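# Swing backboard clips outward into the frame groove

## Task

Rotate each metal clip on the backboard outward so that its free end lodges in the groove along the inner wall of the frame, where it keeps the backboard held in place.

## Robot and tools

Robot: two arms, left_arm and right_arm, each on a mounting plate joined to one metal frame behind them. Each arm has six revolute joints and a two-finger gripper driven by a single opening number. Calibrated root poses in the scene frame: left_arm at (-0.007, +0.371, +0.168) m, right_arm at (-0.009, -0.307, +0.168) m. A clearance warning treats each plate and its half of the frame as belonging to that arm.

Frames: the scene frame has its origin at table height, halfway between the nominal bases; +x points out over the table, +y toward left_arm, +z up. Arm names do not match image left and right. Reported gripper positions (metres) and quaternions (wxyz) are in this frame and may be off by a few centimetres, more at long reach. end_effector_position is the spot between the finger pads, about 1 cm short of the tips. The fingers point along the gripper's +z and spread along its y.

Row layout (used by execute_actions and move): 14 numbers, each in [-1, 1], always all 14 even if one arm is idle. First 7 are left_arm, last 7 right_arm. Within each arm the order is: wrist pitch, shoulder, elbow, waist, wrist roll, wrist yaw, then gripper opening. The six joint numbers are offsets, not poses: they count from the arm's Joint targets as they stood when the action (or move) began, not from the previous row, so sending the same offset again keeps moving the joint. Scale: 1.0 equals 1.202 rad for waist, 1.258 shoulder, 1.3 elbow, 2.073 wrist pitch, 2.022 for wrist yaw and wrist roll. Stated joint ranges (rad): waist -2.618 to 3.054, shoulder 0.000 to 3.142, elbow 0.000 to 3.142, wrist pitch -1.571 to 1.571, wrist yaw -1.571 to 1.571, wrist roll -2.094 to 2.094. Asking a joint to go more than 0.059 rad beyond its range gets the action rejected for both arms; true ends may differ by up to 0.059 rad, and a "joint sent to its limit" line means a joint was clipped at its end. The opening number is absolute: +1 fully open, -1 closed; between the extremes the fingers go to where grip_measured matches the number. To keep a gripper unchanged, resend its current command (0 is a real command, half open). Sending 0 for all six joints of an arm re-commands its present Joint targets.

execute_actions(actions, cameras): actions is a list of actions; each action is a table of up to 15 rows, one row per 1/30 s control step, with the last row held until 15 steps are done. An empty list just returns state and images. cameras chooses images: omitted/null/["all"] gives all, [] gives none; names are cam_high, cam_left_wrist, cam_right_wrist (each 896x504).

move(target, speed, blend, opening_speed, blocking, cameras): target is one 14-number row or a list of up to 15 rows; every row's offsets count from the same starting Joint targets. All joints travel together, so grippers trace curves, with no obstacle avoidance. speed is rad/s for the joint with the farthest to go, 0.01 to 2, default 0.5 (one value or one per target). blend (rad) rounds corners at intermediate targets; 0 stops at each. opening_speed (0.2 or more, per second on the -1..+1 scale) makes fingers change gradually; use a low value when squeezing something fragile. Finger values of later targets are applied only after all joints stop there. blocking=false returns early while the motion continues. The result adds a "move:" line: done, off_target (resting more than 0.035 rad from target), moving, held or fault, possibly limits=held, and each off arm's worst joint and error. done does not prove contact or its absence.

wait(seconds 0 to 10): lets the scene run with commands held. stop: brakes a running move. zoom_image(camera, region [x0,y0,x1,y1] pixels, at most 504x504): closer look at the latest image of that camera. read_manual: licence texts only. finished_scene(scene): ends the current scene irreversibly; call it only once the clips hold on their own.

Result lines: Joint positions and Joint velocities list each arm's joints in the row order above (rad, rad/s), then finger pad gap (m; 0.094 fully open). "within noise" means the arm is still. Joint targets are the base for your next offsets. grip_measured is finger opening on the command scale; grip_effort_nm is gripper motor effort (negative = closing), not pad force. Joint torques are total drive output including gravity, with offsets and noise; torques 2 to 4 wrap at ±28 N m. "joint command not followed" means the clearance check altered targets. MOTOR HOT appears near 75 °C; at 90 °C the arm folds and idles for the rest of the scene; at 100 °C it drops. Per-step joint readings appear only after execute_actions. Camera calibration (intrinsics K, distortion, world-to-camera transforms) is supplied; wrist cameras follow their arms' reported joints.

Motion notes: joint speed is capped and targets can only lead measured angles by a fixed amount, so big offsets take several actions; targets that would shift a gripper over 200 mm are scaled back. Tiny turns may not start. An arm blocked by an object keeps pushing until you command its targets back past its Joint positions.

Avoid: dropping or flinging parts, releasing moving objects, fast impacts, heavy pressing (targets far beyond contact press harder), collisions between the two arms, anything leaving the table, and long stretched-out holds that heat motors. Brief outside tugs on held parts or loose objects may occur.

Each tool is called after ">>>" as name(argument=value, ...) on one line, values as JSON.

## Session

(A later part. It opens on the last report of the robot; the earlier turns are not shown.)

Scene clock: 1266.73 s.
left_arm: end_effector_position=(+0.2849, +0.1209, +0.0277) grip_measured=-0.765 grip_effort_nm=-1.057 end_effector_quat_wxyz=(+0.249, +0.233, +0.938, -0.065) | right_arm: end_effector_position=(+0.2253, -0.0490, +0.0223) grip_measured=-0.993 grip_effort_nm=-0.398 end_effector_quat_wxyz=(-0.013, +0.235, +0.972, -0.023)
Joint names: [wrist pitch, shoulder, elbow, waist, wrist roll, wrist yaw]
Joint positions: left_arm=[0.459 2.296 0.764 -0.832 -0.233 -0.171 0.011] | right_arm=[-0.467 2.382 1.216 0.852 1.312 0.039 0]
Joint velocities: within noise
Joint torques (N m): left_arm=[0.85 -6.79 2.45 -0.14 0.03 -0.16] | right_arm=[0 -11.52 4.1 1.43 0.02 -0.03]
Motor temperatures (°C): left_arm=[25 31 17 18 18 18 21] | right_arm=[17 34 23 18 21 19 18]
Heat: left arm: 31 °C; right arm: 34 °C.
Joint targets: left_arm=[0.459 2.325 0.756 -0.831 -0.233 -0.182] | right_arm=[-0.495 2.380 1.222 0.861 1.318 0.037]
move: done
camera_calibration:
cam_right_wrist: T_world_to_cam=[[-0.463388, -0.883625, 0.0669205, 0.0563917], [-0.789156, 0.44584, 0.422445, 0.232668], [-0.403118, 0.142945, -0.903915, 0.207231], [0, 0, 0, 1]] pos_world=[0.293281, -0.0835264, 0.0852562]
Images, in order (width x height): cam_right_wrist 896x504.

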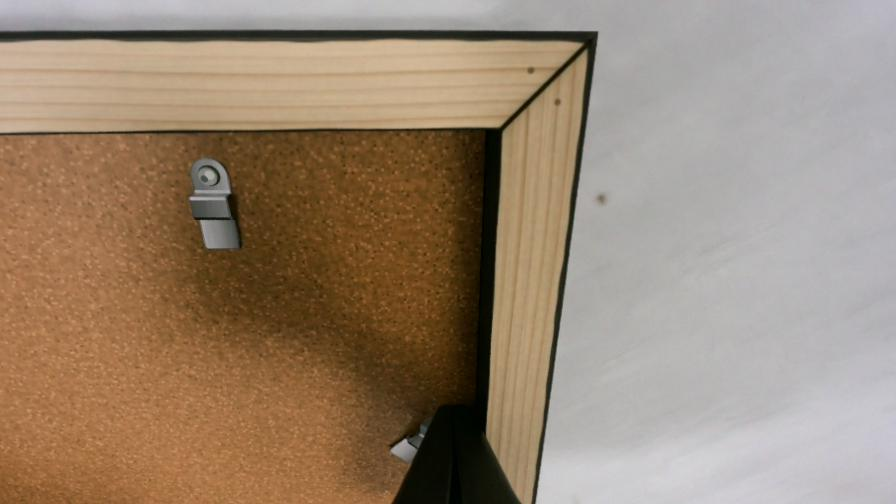

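>>> move(target=[[0,0,0,0,0,0,-0.82,0,-0.0874,0,0,0,0,-1],[0,0,0,0,0,0,-0.82,0.0514,-0.0934,-0.0915,0.0233,0.0124,0,-0.17]], speed=0.2, cameras=["cam_right_wrist"])

Scene clock: 1356.70 s.
left_arm: end_effector_position=(+0.2850, +0.1209, +0.0278) grip_measured=-0.765 grip_effort_nm=-1.062 end_effector_quat_wxyz=(+0.249, +0.233, +0.938, -0.065) | right_arm: end_effector_position=(+0.2131, -0.0483, +0.0342) grip_measured=-0.172 grip_effort_nm=0.061 end_effector_quat_wxyz=(+0.000, +0.233, +0.972, +0.000)
Joint names: [wrist pitch, shoulder, elbow, waist, wrist roll, wrist yaw]
Joint positions: left_arm=[0.46 2.296 0.764 -0.832 -0.233 -0.171 0.011] | right_arm=[-0.395 2.298 1.111 0.881 1.336 0.039 0.039]
Joint velocities: within noise
Joint torques (N m): left_arm=[0.86 -6.91 2.43 -0.27 0.07 -0.13] | right_arm=[0.45 -14.22 3.07 1.29 0.04 -0.03]
Motor temperatures (°C): left_arm=[25 31 17 18 18 18 21] | right_arm=[17 34 22 18 21 19 18]
Heat: left arm: 31 °C; right arm: 34 °C.
Joint targets: left_arm=[0.459 2.325 0.756 -0.831 -0.233 -0.182] | right_arm=[-0.388 2.262 1.103 0.889 1.343 0.037]
move: off_target (right_arm); target 2's new numbers were sent with right_arm's shoulder 0.036 rad from that target; right_arm: the shoulder is farthest, 0.036 rad from its target
camera_calibration:
cam_right_wrist: T_world_to_cam=[[-0.461207, -0.887133, 0.0168375, 0.051645], [-0.805503, 0.426577, 0.411335, 0.220589], [-0.372092, 0.176148, -0.911328, 0.208282], [0, 0, 0, 1]] pos_world=[0.279004, -0.0849708, 0.0982072]
Images, in order (width x height): cam_right_wrist 896x504.

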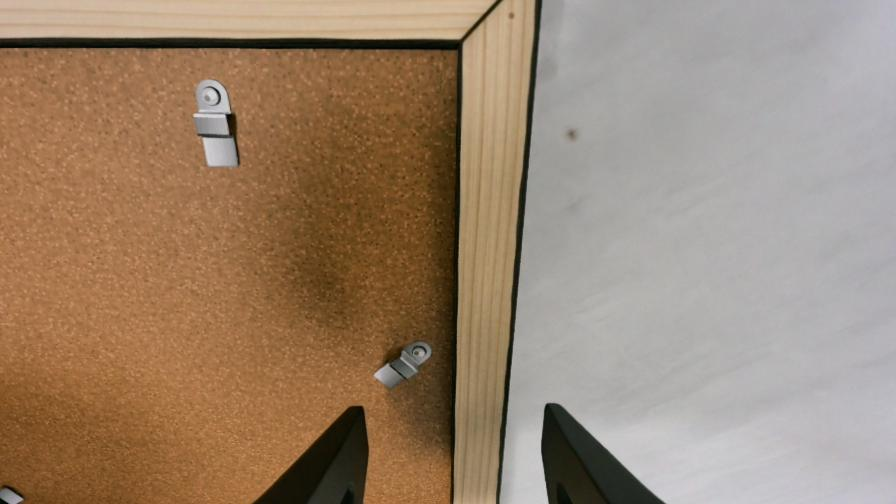

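>>> move(target=[[0,0,0,0,0,0,-0.82,0,0.0271,0.0354,0.0021,0,0,-0.17],[0,0,0,0,0,0,-0.82,0.0169,0.0771,0.0354,0.0021,0,0,-0.17]], speed=0.12, cameras=["cam_right_wrist"])

>>> zoom_image(camera="cam_right_wrist", region=[330, 324, 600, 504])

Scene clock: 1370.83 s.
left_arm: end_effector_position=(+0.2850, +0.1209, +0.0278) grip_measured=-0.765 grip_effort_nm=-1.053 end_effector_quat_wxyz=(+0.249, +0.233, +0.938, -0.065) | right_arm: end_effector_position=(+0.2189, -0.0403, +0.0321) grip_measured=-0.172 grip_effort_nm=0.056 end_effector_quat_wxyz=(+0.004, +0.233, +0.972, +0.008)
Joint names: [wrist pitch, shoulder, elbow, waist, wrist roll, wrist yaw]
Joint positions: left_arm=[0.46 2.296 0.764 -0.832 -0.233 -0.171 0.011] | right_arm=[-0.385 2.317 1.138 0.883 1.336 0.039 0.039]
Joint velocities: within noise
Joint torques (N m): left_arm=[0.81 -6.71 2.45 -0.23 0.05 -0.17] | right_arm=[0.73 -7.15 4.56 1.32 0.03 -0.04]
Motor temperatures (°C): left_arm=[25 31 17 18 18 18 21] | right_arm=[17 36 22 18 21 19 17]
Heat: left arm: 31 °C; right arm: 36 °C.
Joint targets: left_arm=[0.459 2.325 0.756 -0.831 -0.233 -0.182] | right_arm=[-0.354 2.359 1.149 0.892 1.342 0.037]
move: off_target (right_arm); right_arm: the shoulder is farthest, 0.042 rad from its target
camera_calibration:
cam_right_wrist: T_world_to_cam=[[-0.460237, -0.887795, -0.00105867, 0.0618002], [-0.810894, 0.419885, 0.407612, 0.223788], [-0.361431, 0.188457, -0.913155, 0.205317], [0, 0, 0, 1]] pos_world=[0.28412, -0.0777929, 0.0963332]
Images, in order (width x height): cam_right_wrist 896x504.

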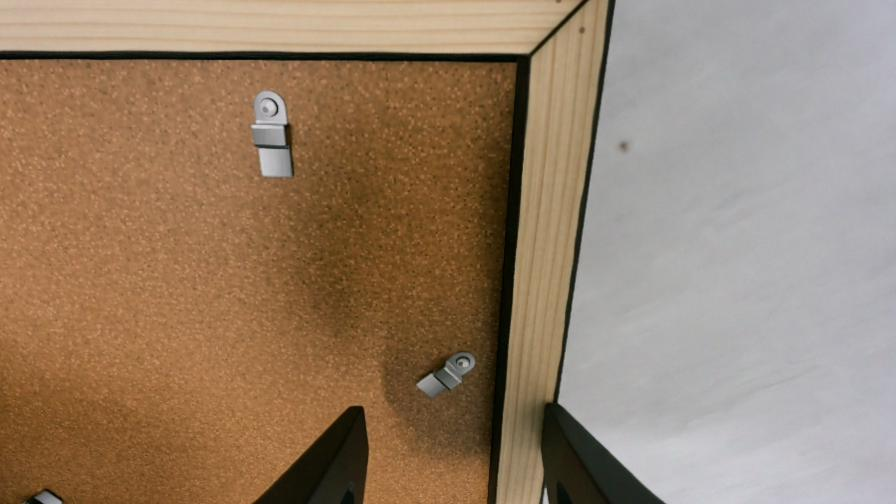

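Scaled by 1.867.

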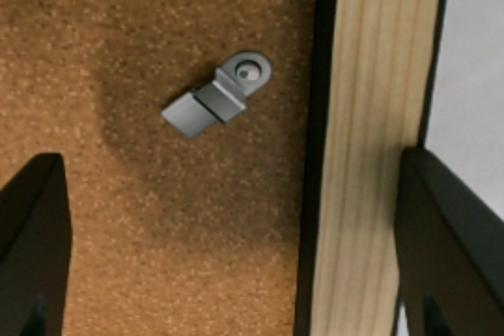

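>>> move(target=[[0,0,0,0,0,0,-0.82,-0.012,-0.0827,0,0,0,0,-0.17],[0,0,0,0,0,0,-0.82,-0.0174,-0.0827,-0.03,0,0,0,-0.17]], speed=0.15, cameras=["cam_right_wrist"])

Scene clock: 1382.53 s.
left_arm: end_effector_position=(+0.2850, +0.1209, +0.0278) grip_measured=-0.765 grip_effort_nm=-1.053 end_effector_quat_wxyz=(+0.249, +0.233, +0.938, -0.065) | right_arm: end_effector_position=(+0.2185, -0.0412, +0.0393) grip_measured=-0.172 grip_effort_nm=0.051 end_effector_quat_wxyz=(+0.007, +0.233, +0.972, +0.013)
Joint names: [wrist pitch, shoulder, elbow, waist, wrist roll, wrist yaw]
Joint positions: left_arm=[0.46 2.296 0.764 -0.832 -0.233 -0.171 0.011] | right_arm=[-0.385 2.286 1.119 0.883 1.336 0.039 0.039]
Joint velocities: within noise
Joint torques (N m): left_arm=[0.83 -6.79 2.5 -0.29 0.03 -0.16] | right_arm=[0.37 -13.81 3.21 1.36 0.04 -0.04]
Motor temperatures (°C): left_arm=[26 31 17 18 18 18 21] | right_arm=[17 33 22 18 21 19 17]
Heat: left arm: 31 °C; right arm: 33 °C.
Joint targets: left_arm=[0.459 2.325 0.756 -0.831 -0.233 -0.182] | right_arm=[-0.390 2.255 1.110 0.892 1.343 0.037]
move: done
camera_calibration:
cam_right_wrist: T_world_to_cam=[[-0.460919, -0.887358, -0.0122059, 0.0613911], [-0.813557, 0.41701, 0.405251, 0.221461], [-0.354512, 0.196718, -0.914124, 0.210765], [0, 0, 0, 1]] pos_world=[0.283186, -0.0793368, 0.103667]
Images, in order (width x height): cam_right_wrist 896x504.

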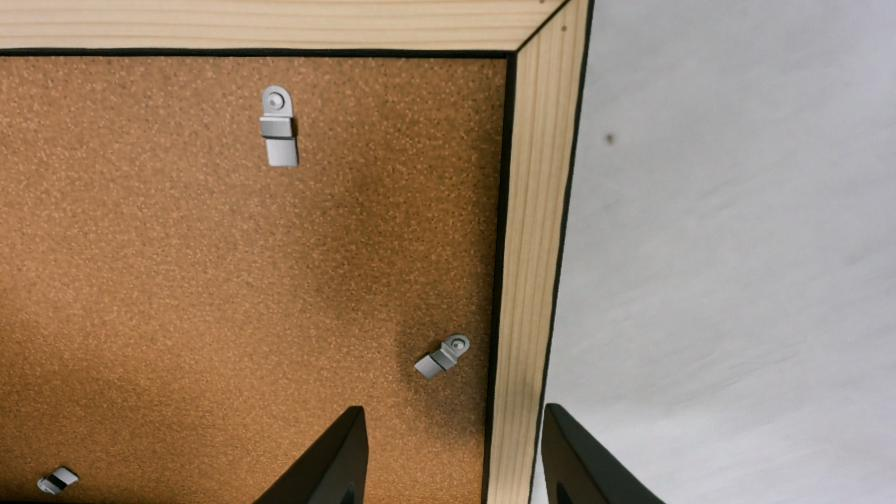

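>>> move(target=[[0,0,0,0,0,0,-0.82,-0.017,0,0,0,0,0,-0.17]], speed=0.15, cameras=["cam_right_wrist"])

Scene clock: 1386.33 s.
left_arm: end_effector_position=(+0.2850, +0.1209, +0.0278) grip_measured=-0.765 grip_effort_nm=-1.048 end_effector_quat_wxyz=(+0.249, +0.233, +0.938, -0.065) | right_arm: end_effector_position=(+0.2142, -0.0463, +0.0392) grip_measured=-0.172 grip_effort_nm=0.061 end_effector_quat_wxyz=(+0.001, +0.233, +0.973, +0.001)
Joint names: [wrist pitch, shoulder, elbow, waist, wrist roll, wrist yaw]
Joint positions: left_arm=[0.46 2.296 0.764 -0.832 -0.233 -0.171 0.011] | right_arm=[-0.411 2.286 1.119 0.883 1.336 0.039 0.039]
Joint velocities: within noise
Joint torques (N m): left_arm=[0.8 -6.61 2.5 -0.09 0.03 -0.15] | right_arm=[0.25 -13.71 3.15 1.33 0.03 -0.04]
Motor temperatures (°C): left_arm=[26 31 17 18 18 18 21] | right_arm=[17 34 22 18 21 19 17]
Heat: left arm: 31 °C; right arm: 34 °C.
Joint targets: left_arm=[0.459 2.325 0.756 -0.831 -0.233 -0.182] | right_arm=[-0.425 2.255 1.110 0.892 1.343 0.037]
move: done
camera_calibration:
cam_right_wrist: T_world_to_cam=[[-0.45999, -0.887817, 0.013799, 0.0536855], [-0.80694, 0.42447, 0.410698, 0.218825], [-0.370481, 0.177782, -0.911667, 0.212593], [0, 0, 0, 1]] pos_world=[0.280035, -0.0830169, 0.103203]
Images, in order (width x height): cam_right_wrist 896x504.

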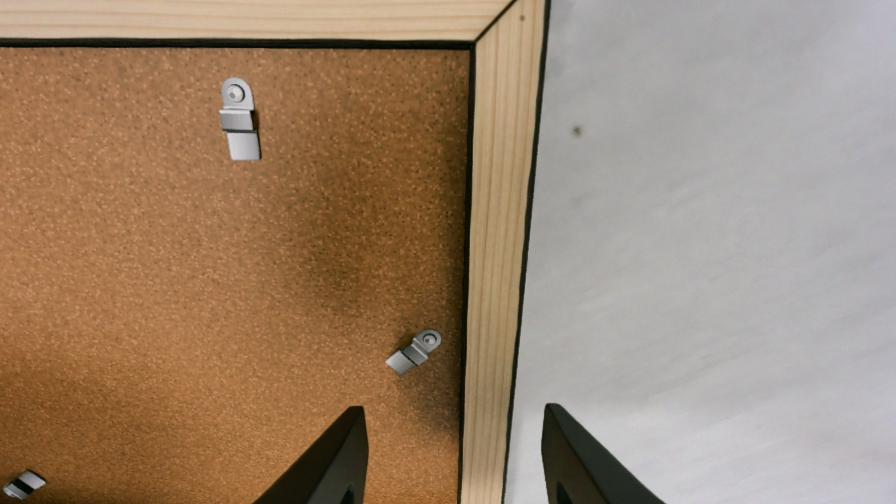

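>>> move(target=[[0,0,0,0,0,0,-0.82,0.0386,0.0827,0,0,0,0,-0.17]], speed=0.1, cameras=["cam_right_wrist"])

>>> zoom_image(camera="cam_right_wrist", region=[330, 324, 600, 504])

Scene clock: 1396.40 s.
left_arm: end_effector_position=(+0.2850, +0.1209, +0.0278) grip_measured=-0.765 grip_effort_nm=-1.053 end_effector_quat_wxyz=(+0.249, +0.233, +0.938, -0.065) | right_arm: end_effector_position=(+0.2134, -0.0461, +0.0201) grip_measured=-0.172 grip_effort_nm=0.051 end_effector_quat_wxyz=(+0.001, +0.233, +0.973, +0.001)
Joint names: [wrist pitch, shoulder, elbow, waist, wrist roll, wrist yaw]
Joint positions: left_arm=[0.46 2.296 0.764 -0.832 -0.233 -0.171 0.011] | right_arm=[-0.352 2.345 1.119 0.883 1.336 0.039 0.039]
Joint velocities: within noise
Joint torques (N m): left_arm=[0.83 -6.87 2.37 -0.42 -0.01 -0.15] | right_arm=[0.44 -9.59 2.97 1.33 0.04 -0.04]
Motor temperatures (°C): left_arm=[26 31 17 18 18 18 21] | right_arm=[17 35 22 18 21 19 17]
Heat: left arm: 31 °C; right arm: 35 °C.
Joint targets: left_arm=[0.459 2.325 0.756 -0.831 -0.233 -0.182] | right_arm=[-0.345 2.359 1.110 0.892 1.342 0.037]
move: done
camera_calibration:
cam_right_wrist: T_world_to_cam=[[-0.460007, -0.887814, 0.0134275, 0.0537161], [-0.807035, 0.424363, 0.410622, 0.225924], [-0.370254, 0.178052, -0.911707, 0.194864], [0, 0, 0, 1]] pos_world=[0.279187, -0.0828797, 0.0841685]
Images, in order (width x height): cam_right_wrist 896x504.

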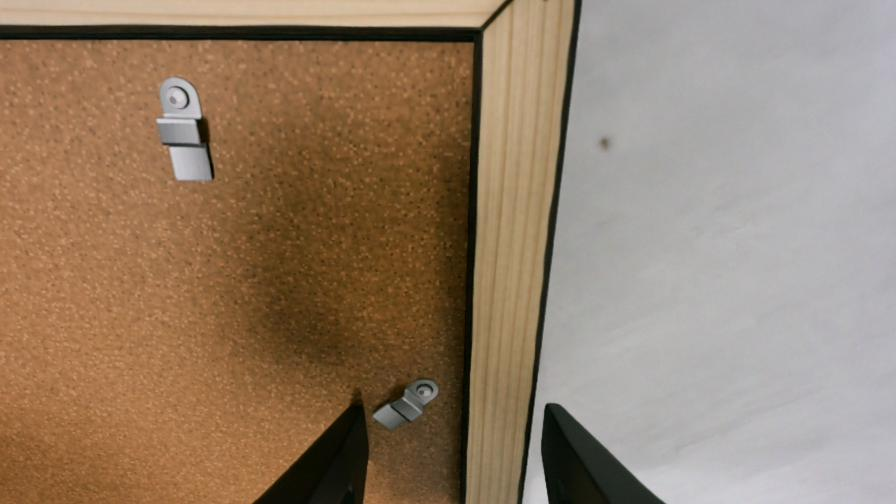

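Scaled by 1.867.

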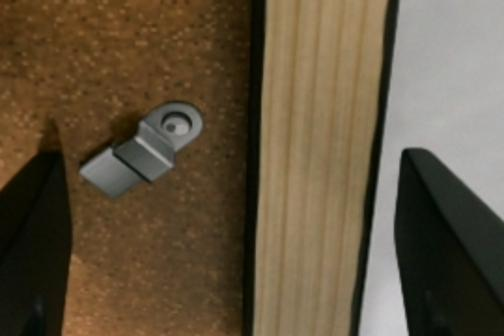

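>>> move(target=[[0,0,0,0,0,0,-0.82,0,0,0,0,0,0,-0.40]], opening_speed=0.2, cameras=["cam_right_wrist"])

>>> zoom_image(camera="cam_right_wrist", region=[330, 324, 600, 504])

Scene clock: 1403.40 s.
left_arm: end_effector_position=(+0.2850, +0.1209, +0.0278) grip_measured=-0.765 grip_effort_nm=-1.057 end_effector_quat_wxyz=(+0.249, +0.233, +0.938, -0.065) | right_arm: end_effector_position=(+0.2135, -0.0460, +0.0201) grip_measured=-0.396 grip_effort_nm=-0.247 end_effector_quat_wxyz=(+0.001, +0.233, +0.972, +0.001)
Joint names: [wrist pitch, shoulder, elbow, waist, wrist roll, wrist yaw]
Joint positions: left_arm=[0.46 2.296 0.764 -0.832 -0.233 -0.171 0.011] | right_arm=[-0.351 2.345 1.119 0.883 1.336 0.039 0.028]
Joint velocities: within noise
Joint torques (N m): left_arm=[0.84 -6.79 2.37 -0.18 0.03 -0.16] | right_arm=[0.45 -9.57 2.97 1.36 0.05 -0.04]
Motor temperatures (°C): left_arm=[26 31 17 18 18 18 21] | right_arm=[17 34 22 18 21 19 17]
Heat: left arm: 31 °C; right arm: 34 °C.
Joint targets: left_arm=[0.459 2.325 0.756 -0.831 -0.233 -0.182] | right_arm=[-0.345 2.359 1.110 0.892 1.343 0.038]
move: done
camera_calibration:
cam_right_wrist: T_world_to_cam=[[-0.460378, -0.887632, 0.0126844, 0.0540033], [-0.807063, 0.424456, 0.410471, 0.225974], [-0.369731, 0.178735, -0.911786, 0.194805], [0, 0, 0, 1]] pos_world=[0.279263, -0.0827995, 0.0841799]
Images, in order (width x height): cam_right_wrist 896x504.

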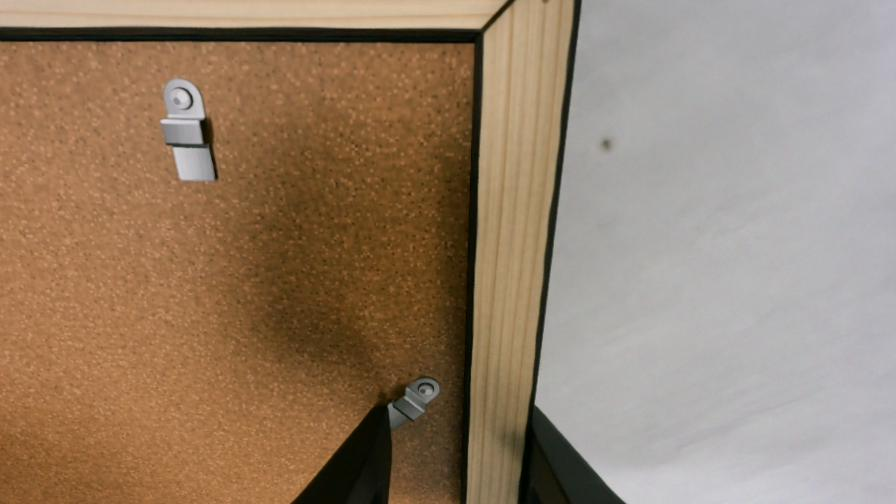

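Scaled by 1.867.

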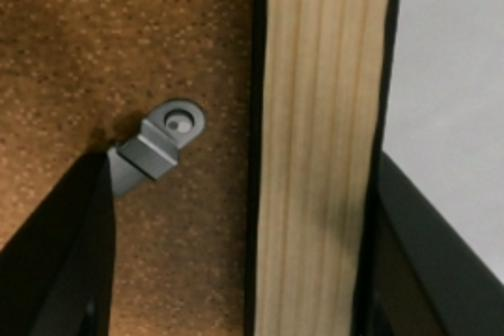

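>>> move(target=[[0,0,0,0,0,0,-0.82,0,0,0,0,0,0,-0.50]], opening_speed=0.2, cameras=["cam_right_wrist"])

>>> zoom_image(camera="cam_right_wrist", region=[330, 324, 600, 504])

Scene clock: 1409.77 s.
left_arm: end_effector_position=(+0.2852, +0.1211, +0.0278) grip_measured=-0.765 grip_effort_nm=-1.062 end_effector_quat_wxyz=(+0.250, +0.233, +0.938, -0.064) | right_arm: end_effector_position=(+0.2123, -0.0473, +0.0201) grip_measured=-0.492 grip_effort_nm=-0.486 end_effector_quat_wxyz=(-0.001, +0.227, +0.974, -0.002)
Joint names: [wrist pitch, shoulder, elbow, waist, wrist roll, wrist yaw]
Joint positions: left_arm=[0.46 2.296 0.764 -0.832 -0.233 -0.173 0.011] | right_arm=[-0.359 2.345 1.119 0.883 1.325 0.039 0.024]
Joint velocities: within noise
Joint torques (N m): left_arm=[0.82 -6.75 2.48 -0.28 0 -0.15] | right_arm=[0.5 -9.55 2.91 1.32 0.15 -0.03]
Motor temperatures (°C): left_arm=[26 31 17 18 18 18 21] | right_arm=[17 33 22 18 21 19 17]
Heat: left arm: 31 °C; right arm: 33 °C.
Joint targets: left_arm=[0.459 2.325 0.756 -0.831 -0.233 -0.182] | right_arm=[-0.345 2.359 1.110 0.892 1.343 0.038]
move: done
camera_calibration:
cam_right_wrist: T_world_to_cam=[[-0.449864, -0.892879, 0.0197324, 0.0496258], [-0.810067, 0.417245, 0.411943, 0.225882], [-0.376049, 0.169334, -0.910996, 0.195502], [0, 0, 0, 1]] pos_world=[0.278823, -0.0830434, 0.0840716]
Images, in order (width x height): cam_right_wrist 896x504.

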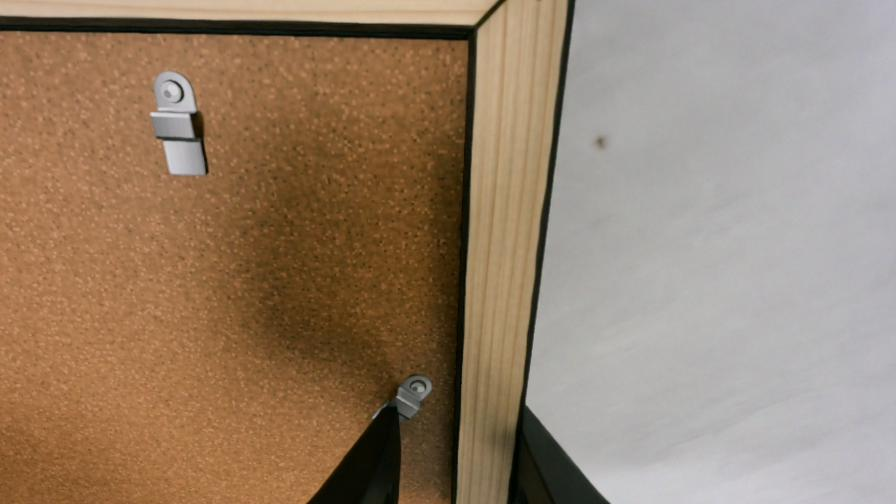

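Scaled by 1.867.

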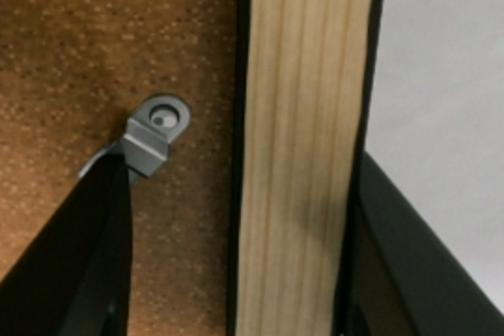

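>>> move(target=[[0,0,0,0,0,0,-0.82,0,0,0,0,0,0,-0.17],[0,0,0,0,0,0,-0.82,-0.0203,-0.0525,0,0,0,0,-0.17],[0,0,0,0,0,0,-0.82,-0.0203,-0.0525,0.0262,-0.0266,-0.0163,0,-0.17]], speed=0.12, cameras=["cam_right_wrist"])

>>> zoom_image(camera="cam_right_wrist", region=[330, 324, 600, 504])

Scene clock: 1432.83 s.
left_arm: end_effector_position=(+0.2852, +0.1211, +0.0278) grip_measured=-0.765 grip_effort_nm=-1.057 end_effector_quat_wxyz=(+0.250, +0.233, +0.938, -0.064) | right_arm: end_effector_position=(+0.2180, -0.0505, +0.0263) grip_measured=-0.172 grip_effort_nm=0.066 end_effector_quat_wxyz=(-0.001, +0.233, +0.973, +0.000)
Joint names: [wrist pitch, shoulder, elbow, waist, wrist roll, wrist yaw]
Joint positions: left_arm=[0.46 2.296 0.764 -0.832 -0.233 -0.173 0.011] | right_arm=[-0.374 2.325 1.119 0.864 1.317 0.038 0.039]
Joint velocities: within noise
Joint torques (N m): left_arm=[0.81 -6.79 2.58 -0.2 0.04 -0.13] | right_arm=[0.25 -13.89 5.49 0.09 -0.12 -0.01]
Motor temperatures (°C): left_arm=[26 31 17 18 18 18 21] | right_arm=[17 32 22 18 21 19 18]
Heat: left arm: 31 °C; right arm: 32 °C.
Joint targets: left_arm=[0.459 2.325 0.756 -0.831 -0.233 -0.182] | right_arm=[-0.387 2.293 1.144 0.860 1.310 0.037]
move: done
camera_calibration:
cam_right_wrist: T_world_to_cam=[[-0.459887, -0.887839, 0.0156674, 0.051773], [-0.805962, 0.424752, 0.412324, 0.228774], [-0.372732, 0.176995, -0.910903, 0.203478], [0, 0, 0, 1]] pos_world=[0.284036, -0.0872211, 0.0902087]
Images, in order (width x height): cam_right_wrist 896x504.

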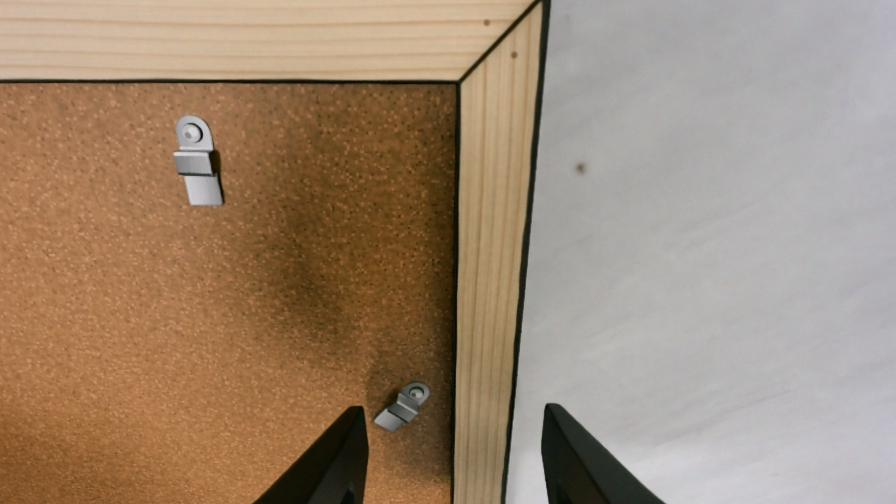

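Scaled by 1.867.

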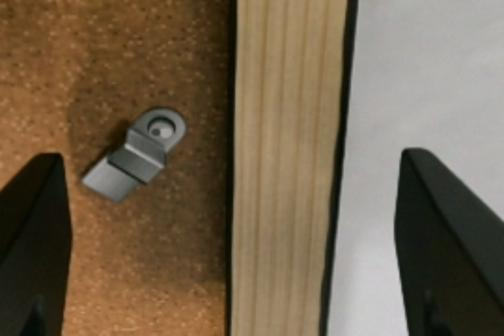

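>>> move(target=[[0,0,0,0,0,0,-0.82,0,0,0.0046,0,0,0,-0.17],[0,0,0,0,0,0,-0.82,0.0178,0.0533,0.0046,0,0,0,-0.17]], speed=0.1, cameras=["cam_right_wrist"])

>>> zoom_image(camera="cam_right_wrist", region=[330, 324, 600, 504])

Scene clock: 1439.33 s.
left_arm: end_effector_position=(+0.2852, +0.1211, +0.0278) grip_measured=-0.765 grip_effort_nm=-1.053 end_effector_quat_wxyz=(+0.250, +0.233, +0.938, -0.064) | right_arm: end_effector_position=(+0.2203, -0.0476, +0.0208) grip_measured=-0.172 grip_effort_nm=0.071 end_effector_quat_wxyz=(+0.001, +0.232, +0.973, +0.003)
Joint names: [wrist pitch, shoulder, elbow, waist, wrist roll, wrist yaw]
Joint positions: left_arm=[0.46 2.296 0.764 -0.832 -0.233 -0.173 0.011] | right_arm=[-0.357 2.348 1.131 0.864 1.317 0.038 0.039]
Joint velocities: within noise
Joint torques (N m): left_arm=[0.84 -6.86 2.43 -0.32 0 -0.12] | right_arm=[0.45 -9.78 5 0.09 -0.11 -0.02]
Motor temperatures (°C): left_arm=[26 31 17 18 18 18 21] | right_arm=[17 33 22 18 21 19 17]
Heat: left arm: 31 °C; right arm: 33 °C.
Joint targets: left_arm=[0.459 2.325 0.756 -0.831 -0.233 -0.182] | right_arm=[-0.350 2.360 1.150 0.860 1.310 0.037]
move: done
camera_calibration:
cam_right_wrist: T_world_to_cam=[[-0.459471, -0.888139, 0.00975131, 0.0555261], [-0.807847, 0.422446, 0.411002, 0.232004], [-0.369146, 0.180966, -0.911582, 0.198169], [0, 0, 0, 1]] pos_world=[0.286089, -0.0845559, 0.0847514]
Images, in order (width x height): cam_right_wrist 896x504.

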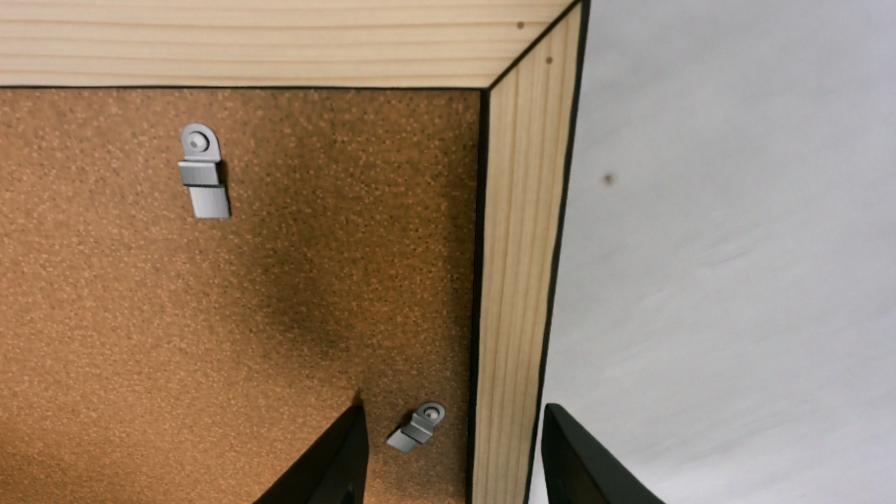

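Scaled by 1.867.

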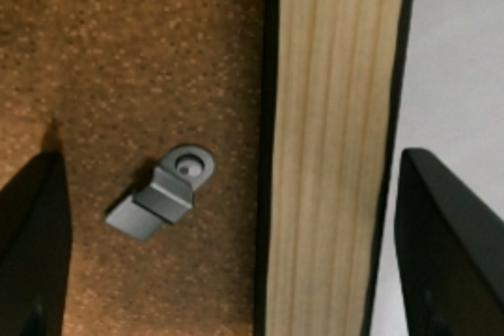

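>>> move(target=[[0,0,0,0,0,0,-0.82,0.002,0.0064,0,0,0,0,-0.17],[0,0,0,0,0,0,-0.82,0.002,0.0064,0,0,0,0,-0.36]], opening_speed=0.2, cameras=["cam_right_wrist"])

>>> zoom_image(camera="cam_right_wrist", region=[330, 324, 600, 504])

Scene clock: 1449.70 s.
left_arm: end_effector_position=(+0.2852, +0.1211, +0.0278) grip_measured=-0.765 grip_effort_nm=-1.057 end_effector_quat_wxyz=(+0.250, +0.233, +0.938, -0.064) | right_arm: end_effector_position=(+0.2201, -0.0477, +0.0199) grip_measured=-0.357 grip_effort_nm=-0.188 end_effector_quat_wxyz=(+0.001, +0.232, +0.973, +0.003)
Joint names: [wrist pitch, shoulder, elbow, waist, wrist roll, wrist yaw]
Joint positions: left_arm=[0.46 2.296 0.764 -0.832 -0.233 -0.173 0.011] | right_arm=[-0.356 2.35 1.131 0.864 1.316 0.038 0.03]
Joint velocities: within noise
Joint torques (N m): left_arm=[0.81 -6.65 2.47 -0.14 0 -0.12] | right_arm=[0.48 -9.29 5 0.1 -0.1 -0.02]
Motor temperatures (°C): left_arm=[26 31 17 18 18 18 21] | right_arm=[17 32 22 18 21 19 17]
Heat: left arm: 31 °C; right arm: 32 °C.
Joint targets: left_arm=[0.459 2.325 0.756 -0.831 -0.233 -0.182] | right_arm=[-0.346 2.368 1.150 0.860 1.310 0.037]
move: done
camera_calibration:
cam_right_wrist: T_world_to_cam=[[-0.459101, -0.888322, 0.0104908, 0.0552072], [-0.807814, 0.422349, 0.411166, 0.232265], [-0.369679, 0.180292, -0.9115, 0.197418], [0, 0, 0, 1]] pos_world=[0.285954, -0.0846481, 0.0838675]
Images, in order (width x height): cam_right_wrist 896x504.

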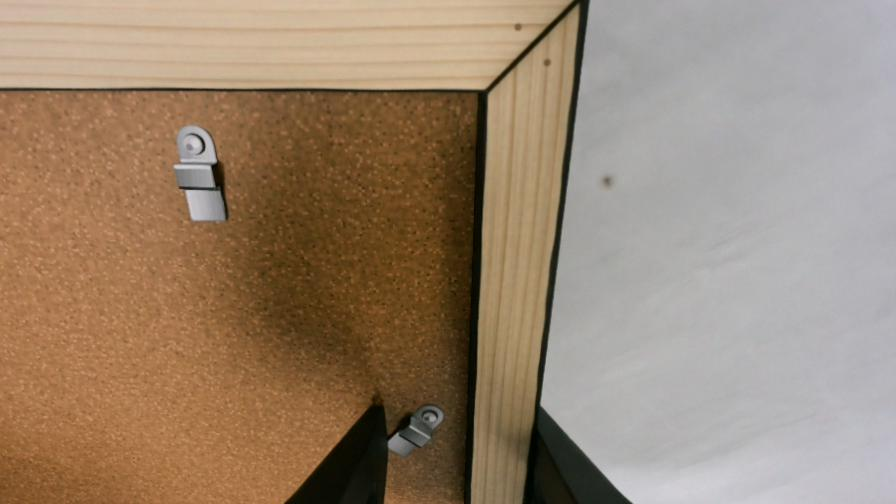

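Scaled by 1.867.

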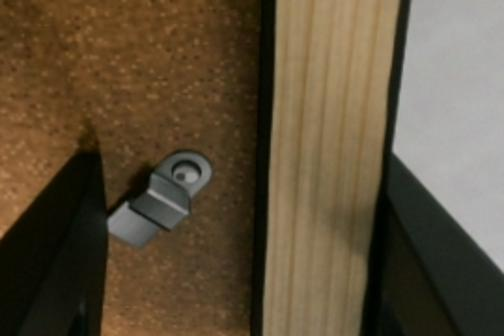

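>>> move(target=[[0,0,0,0,0,0,-0.82,0,0,0,0,0,0,-0.43]], opening_speed=0.2, cameras=["cam_right_wrist"])

>>> zoom_image(camera="cam_right_wrist", region=[330, 324, 600, 504])

Scene clock: 1452.40 s.
left_arm: end_effector_position=(+0.2852, +0.1212, +0.0278) grip_measured=-0.765 grip_effort_nm=-1.048 end_effector_quat_wxyz=(+0.250, +0.233, +0.938, -0.064) | right_arm: end_effector_position=(+0.2184, -0.0488, +0.0199) grip_measured=-0.427 grip_effort_nm=-0.222 end_effector_quat_wxyz=(-0.003, +0.231, +0.973, +0.000)
Joint names: [wrist pitch, shoulder, elbow, waist, wrist roll, wrist yaw]
Joint positions: left_arm=[0.46 2.296 0.764 -0.832 -0.233 -0.173 0.011] | right_arm=[-0.364 2.35 1.131 0.864 1.314 0.034 0.027]
Joint velocities: within noise
Joint torques (N m): left_arm=[0.85 -6.74 2.29 -0.29 0.03 -0.14] | right_arm=[0.53 -9.28 4.97 0.09 -0.09 0.02]
Motor temperatures (°C): left_arm=[26 31 17 18 18 18 21] | right_arm=[17 32 22 18 21 19 17]
Heat: left arm: 31 °C; right arm: 32 °C.
Joint targets: left_arm=[0.459 2.325 0.756 -0.831 -0.233 -0.183] | right_arm=[-0.346 2.368 1.150 0.860 1.310 0.037]
move: done
camera_calibration:
cam_right_wrist: T_world_to_cam=[[-0.457016, -0.889288, 0.0174062, 0.0527856], [-0.8055, 0.422097, 0.415937, 0.230677], [-0.377235, 0.176069, -0.909227, 0.198357], [0, 0, 0, 1]] pos_world=[0.284761, -0.085351, 0.0834851]
Images, in order (width x height): cam_right_wrist 896x504.

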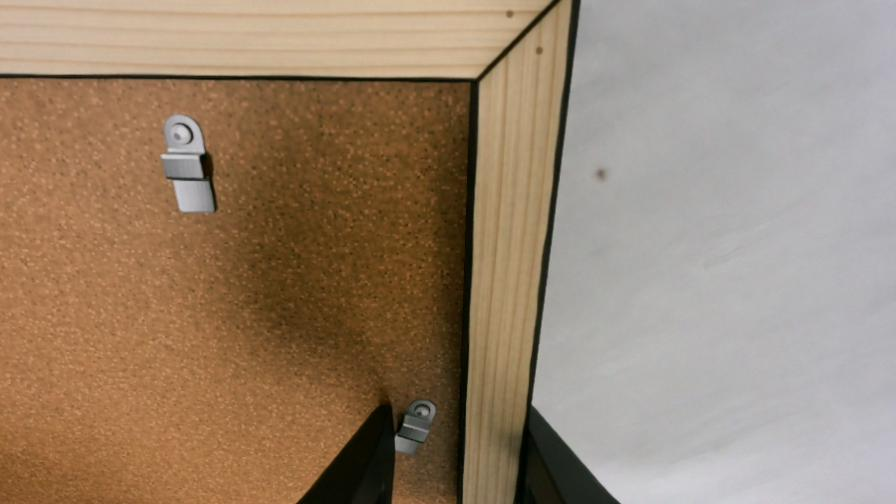

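Scaled by 1.867.

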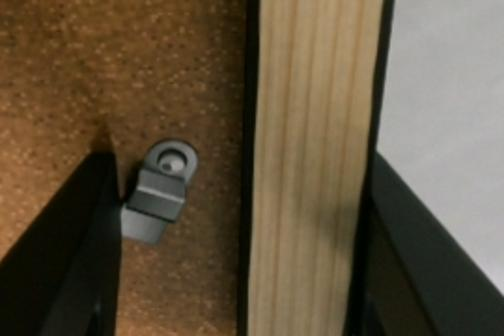

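>>> move(target=[[0,0,0,0,0,0,-0.82,-0.006,0,0,0,0,0,-0.48],[0,0,0,0,0,0,-0.82,-0.009,0,0,0,0,0,-0.52]], opening_speed=0.2, cameras=["cam_right_wrist"])

>>> zoom_image(camera="cam_right_wrist", region=[330, 324, 600, 504])

Scene clock: 1459.33 s.
left_arm: end_effector_position=(+0.2852, +0.1212, +0.0278) grip_measured=-0.765 grip_effort_nm=-1.057 end_effector_quat_wxyz=(+0.250, +0.233, +0.938, -0.064) | right_arm: end_effector_position=(+0.2167, -0.0504, +0.0199) grip_measured=-0.516 grip_effort_nm=-0.232 end_effector_quat_wxyz=(-0.005, +0.230, +0.973, -0.004)
Joint names: [wrist pitch, shoulder, elbow, waist, wrist roll, wrist yaw]
Joint positions: left_arm=[0.46 2.296 0.764 -0.832 -0.233 -0.173 0.011] | right_arm=[-0.373 2.35 1.131 0.864 1.313 0.033 0.023]
Joint velocities: within noise
Joint torques (N m): left_arm=[0.83 -6.76 2.51 -0.21 0.03 -0.14] | right_arm=[0.43 -9.28 4.93 0.09 -0.08 0.01]
Motor temperatures (°C): left_arm=[26 31 17 18 18 18 21] | right_arm=[17 32 22 18 21 19 17]
Heat: left arm: 31 °C; right arm: 32 °C.
Joint targets: left_arm=[0.459 2.325 0.756 -0.831 -0.233 -0.182] | right_arm=[-0.365 2.368 1.150 0.860 1.310 0.037]
move: done
camera_calibration:
cam_right_wrist: T_world_to_cam=[[-0.45554, -0.889836, 0.0259803, 0.0501119], [-0.803244, 0.423441, 0.418924, 0.229516], [-0.383775, 0.169968, -0.90765, 0.199104], [0, 0, 0, 1]] pos_world=[0.283596, -0.0864363, 0.0832647]
Images, in order (width x height): cam_right_wrist 896x504.

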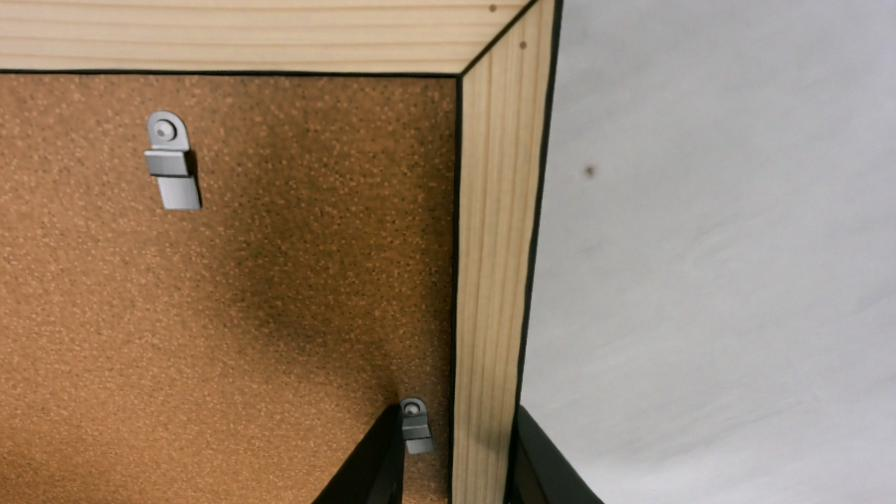

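Scaled by 1.867.

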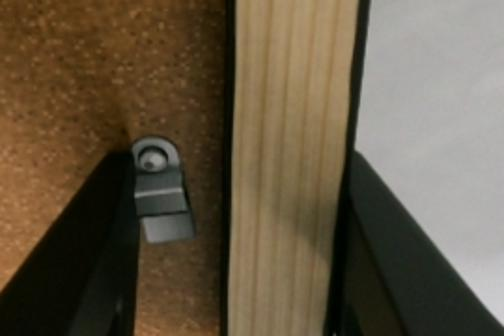

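>>> move(target=[[0,0,0,0,0,0,-0.82,0,0,0,0,0,0,-0.48],[0,0,0,0,0,0,-0.82,-0.002,0,0,0.022,0.0136,0,-0.48],[0,0,0,0,0,0,-0.82,-0.004,0,0,0.022,0.0136,0,-0.56]], speed=0.1, opening_speed=0.2, cameras=["cam_right_wrist"])

>>> zoom_image(camera="cam_right_wrist", region=[330, 324, 600, 504])

Scene clock: 1467.83 s.
left_arm: end_effector_position=(+0.2852, +0.1212, +0.0278) grip_measured=-0.765 grip_effort_nm=-1.062 end_effector_quat_wxyz=(+0.250, +0.233, +0.938, -0.064) | right_arm: end_effector_position=(+0.2135, -0.0494, +0.0201) grip_measured=-0.556 grip_effort_nm=-0.232 end_effector_quat_wxyz=(-0.005, +0.233, +0.972, -0.007)
Joint names: [wrist pitch, shoulder, elbow, waist, wrist roll, wrist yaw]
Joint positions: left_arm=[0.46 2.296 0.764 -0.832 -0.233 -0.173 0.011] | right_arm=[-0.378 2.35 1.131 0.875 1.33 0.036 0.021]
Joint velocities: within noise
Joint torques (N m): left_arm=[0.83 -6.69 2.33 -0.17 0 -0.12] | right_arm=[0.4 -9.26 4.89 1.59 0.04 0]
Motor temperatures (°C): left_arm=[26 31 17 18 18 18 21] | right_arm=[17 32 22 18 21 19 17]
Heat: left arm: 31 °C; right arm: 32 °C.
Joint targets: left_arm=[0.459 2.325 0.756 -0.831 -0.233 -0.182] | right_arm=[-0.373 2.368 1.150 0.886 1.337 0.037]
move: done
camera_calibration:
cam_right_wrist: T_world_to_cam=[[-0.461038, -0.886806, 0.0319344, 0.0507169], [-0.800048, 0.430964, 0.417365, 0.226214], [-0.383884, 0.166872, -0.908178, 0.197744], [0, 0, 0, 1]] pos_world=[0.280276, -0.0855121, 0.083553]
Images, in order (width x height): cam_right_wrist 896x504.

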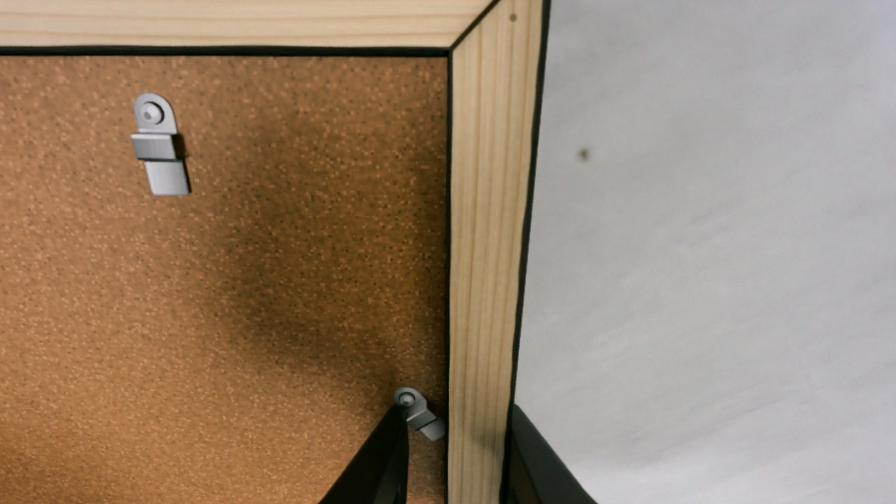

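Scaled by 1.867.

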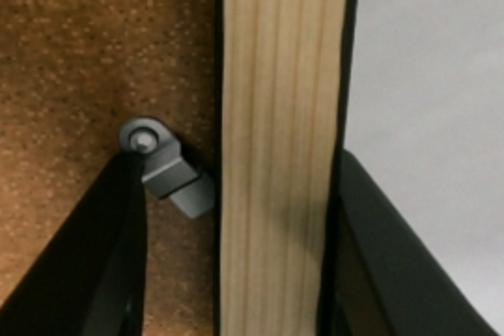

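>>> move(target=[[0,0,0,0,0,0,-0.82,-0.003,0,0,0.002,0.001,0,-0.61],[0,0,0,0,0,0,-0.82,-0.005,0,0,0.002,0.001,0,-0.65]], speed=0.1, opening_speed=0.2, cameras=["cam_right_wrist"])

>>> zoom_image(camera="cam_right_wrist", region=[330, 324, 600, 504])

Scene clock: 1477.00 s.
left_arm: end_effector_position=(+0.2852, +0.1212, +0.0278) grip_measured=-0.765 grip_effort_nm=-1.057 end_effector_quat_wxyz=(+0.250, +0.233, +0.938, -0.064) | right_arm: end_effector_position=(+0.2127, -0.0512, +0.0201) grip_measured=-0.644 grip_effort_nm=-0.349 end_effector_quat_wxyz=(-0.006, +0.235, +0.972, -0.011)
Joint names: [wrist pitch, shoulder, elbow, waist, wrist roll, wrist yaw]
Joint positions: left_arm=[0.46 2.296 0.764 -0.832 -0.233 -0.173 0.011] | right_arm=[-0.386 2.35 1.131 0.875 1.334 0.039 0.017]
Joint velocities: within noise
Joint torques (N m): left_arm=[0.81 -6.79 2.43 -0.09 -0.01 -0.16] | right_arm=[0.35 -9.28 4.92 1.84 0.02 -0.03]
Motor temperatures (°C): left_arm=[26 31 17 18 18 18 21] | right_arm=[17 32 22 18 21 19 17]
Heat: left arm: 31 °C; right arm: 32 °C.
Joint targets: left_arm=[0.459 2.325 0.756 -0.831 -0.233 -0.182] | right_arm=[-0.383 2.368 1.150 0.889 1.339 0.038]
move: done
camera_calibration:
cam_right_wrist: T_world_to_cam=[[-0.464004, -0.884926, 0.0400713, 0.0493104], [-0.797457, 0.436981, 0.416064, 0.226091], [-0.385697, 0.161101, -0.908452, 0.197857], [0, 0, 0, 1]] pos_world=[0.279491, -0.0870365, 0.0836994]
Images, in order (width x height): cam_right_wrist 896x504.

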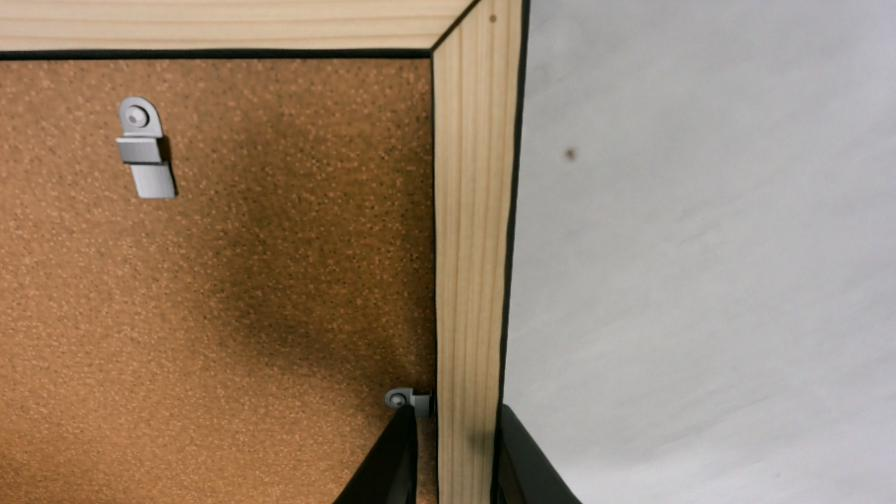

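Scaled by 1.867.

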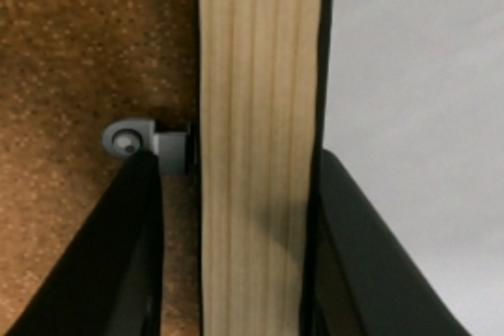

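>>> move(target=[[0,0,0,0,0,0,-0.82,0,0,0,0,0,0,-0.35],[0,0,0,0,0,0,-0.82,-0.0371,-0.101,0,0,0,0,-0.35]], speed=0.25, cameras=["cam_right_wrist"])

>>> zoom_image(camera="cam_right_wrist", region=[330, 304, 510, 424])

Scene clock: 1499.87 s.
left_arm: end_effector_position=(+0.2852, +0.1212, +0.0278) grip_measured=-0.765 grip_effort_nm=-1.057 end_effector_quat_wxyz=(+0.250, +0.233, +0.938, -0.064) | right_arm: end_effector_position=(+0.2164, -0.0459, +0.0475) grip_measured=-0.352 grip_effort_nm=0.061 end_effector_quat_wxyz=(-0.001, +0.234, +0.972, +0.000)
Joint names: [wrist pitch, shoulder, elbow, waist, wrist roll, wrist yaw]
Joint positions: left_arm=[0.46 2.296 0.764 -0.832 -0.233 -0.173 0.011] | right_arm=[-0.447 2.267 1.132 0.879 1.334 0.038 0.03]
Joint velocities: within noise
Joint torques (N m): left_arm=[0.8 -6.74 2.48 -0.06 0.02 -0.11] | right_arm=[0.22 -13.16 5.22 1.39 0.01 -0.01]
Motor temperatures (°C): left_arm=[26 31 17 18 18 18 21] | right_arm=[17 32 22 18 21 19 17]
Heat: left arm: 31 °C; right arm: 32 °C.
Joint targets: left_arm=[0.459 2.325 0.756 -0.831 -0.233 -0.182] | right_arm=[-0.460 2.241 1.150 0.889 1.339 0.037]
move: done
camera_calibration:
cam_right_wrist: T_world_to_cam=[[-0.461868, -0.886792, 0.016646, 0.0552103], [-0.804794, 0.426902, 0.412386, 0.216586], [-0.372807, 0.177071, -0.910857, 0.221348], [0, 0, 0, 1]] pos_world=[0.282327, -0.0826954, 0.11138]
Images, in order (width x height): cam_right_wrist 896x504.

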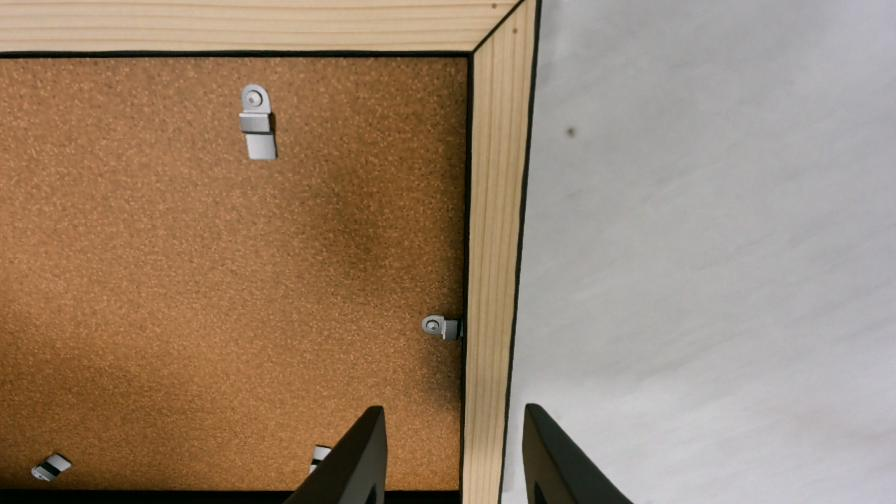

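Scaled by 2.800.

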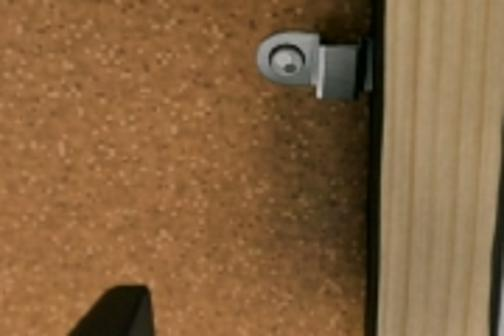

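>>> move(target=[[0,0,0,0,0,0,-0.82,-0.0651,0.1606,0.2377,-0.1198,-0.0707,0,-0.574]], speed=0.3, cameras=["cam_right_wrist"])

Scene clock: 1506.17 s.
left_arm: end_effector_position=(+0.2852, +0.1212, +0.0278) grip_measured=-0.765 grip_effort_nm=-1.057 end_effector_quat_wxyz=(+0.250, +0.233, +0.938, -0.064) | right_arm: end_effector_position=(+0.2916, -0.0391, +0.0406) grip_measured=-0.572 grip_effort_nm=-0.159 end_effector_quat_wxyz=(-0.001, +0.235, +0.972, +0.001)
Joint names: [wrist pitch, shoulder, elbow, waist, wrist roll, wrist yaw]
Joint positions: left_arm=[0.46 2.296 0.764 -0.832 -0.233 -0.173 0.011] | right_arm=[-0.582 2.428 1.435 0.747 1.204 0.038 0.02]
Joint velocities: within noise
Joint torques (N m): left_arm=[0.79 -6.72 2.35 -0.16 0.02 -0.13] | right_arm=[0.26 -11.08 6.11 0.31 -0.1 -0.02]
Motor temperatures (°C): left_arm=[26 31 17 18 18 18 21] | right_arm=[17 32 22 18 21 19 17]
Heat: left arm: 31 °C; right arm: 32 °C.
Joint targets: left_arm=[0.459 2.325 0.756 -0.831 -0.233 -0.182] | right_arm=[-0.595 2.444 1.459 0.745 1.196 0.037]
move: done
camera_calibration:
cam_right_wrist: T_world_to_cam=[[-0.463375, -0.886043, 0.0145368, 0.0966691], [-0.804317, 0.427407, 0.412792, 0.276906], [-0.371965, 0.179585, -0.910709, 0.241743], [0, 0, 0, 1]] pos_world=[0.357434, -0.0761122, 0.104448]
Images, in order (width x height): cam_right_wrist 896x504.

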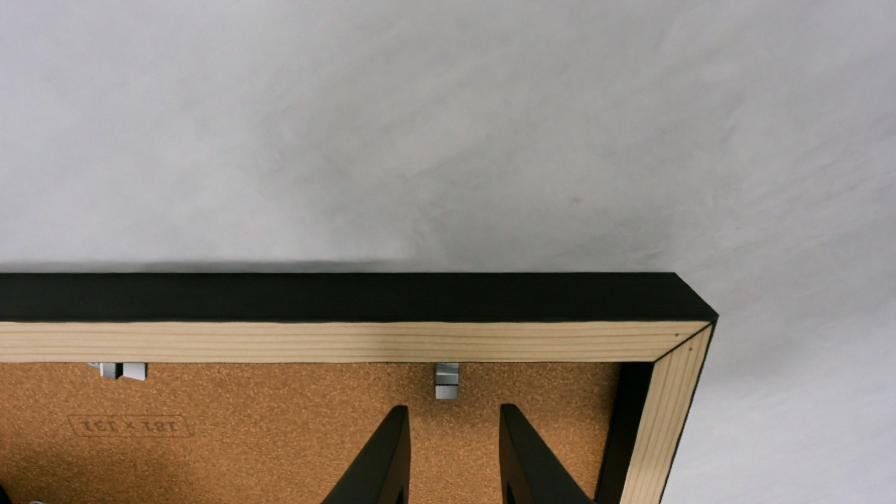

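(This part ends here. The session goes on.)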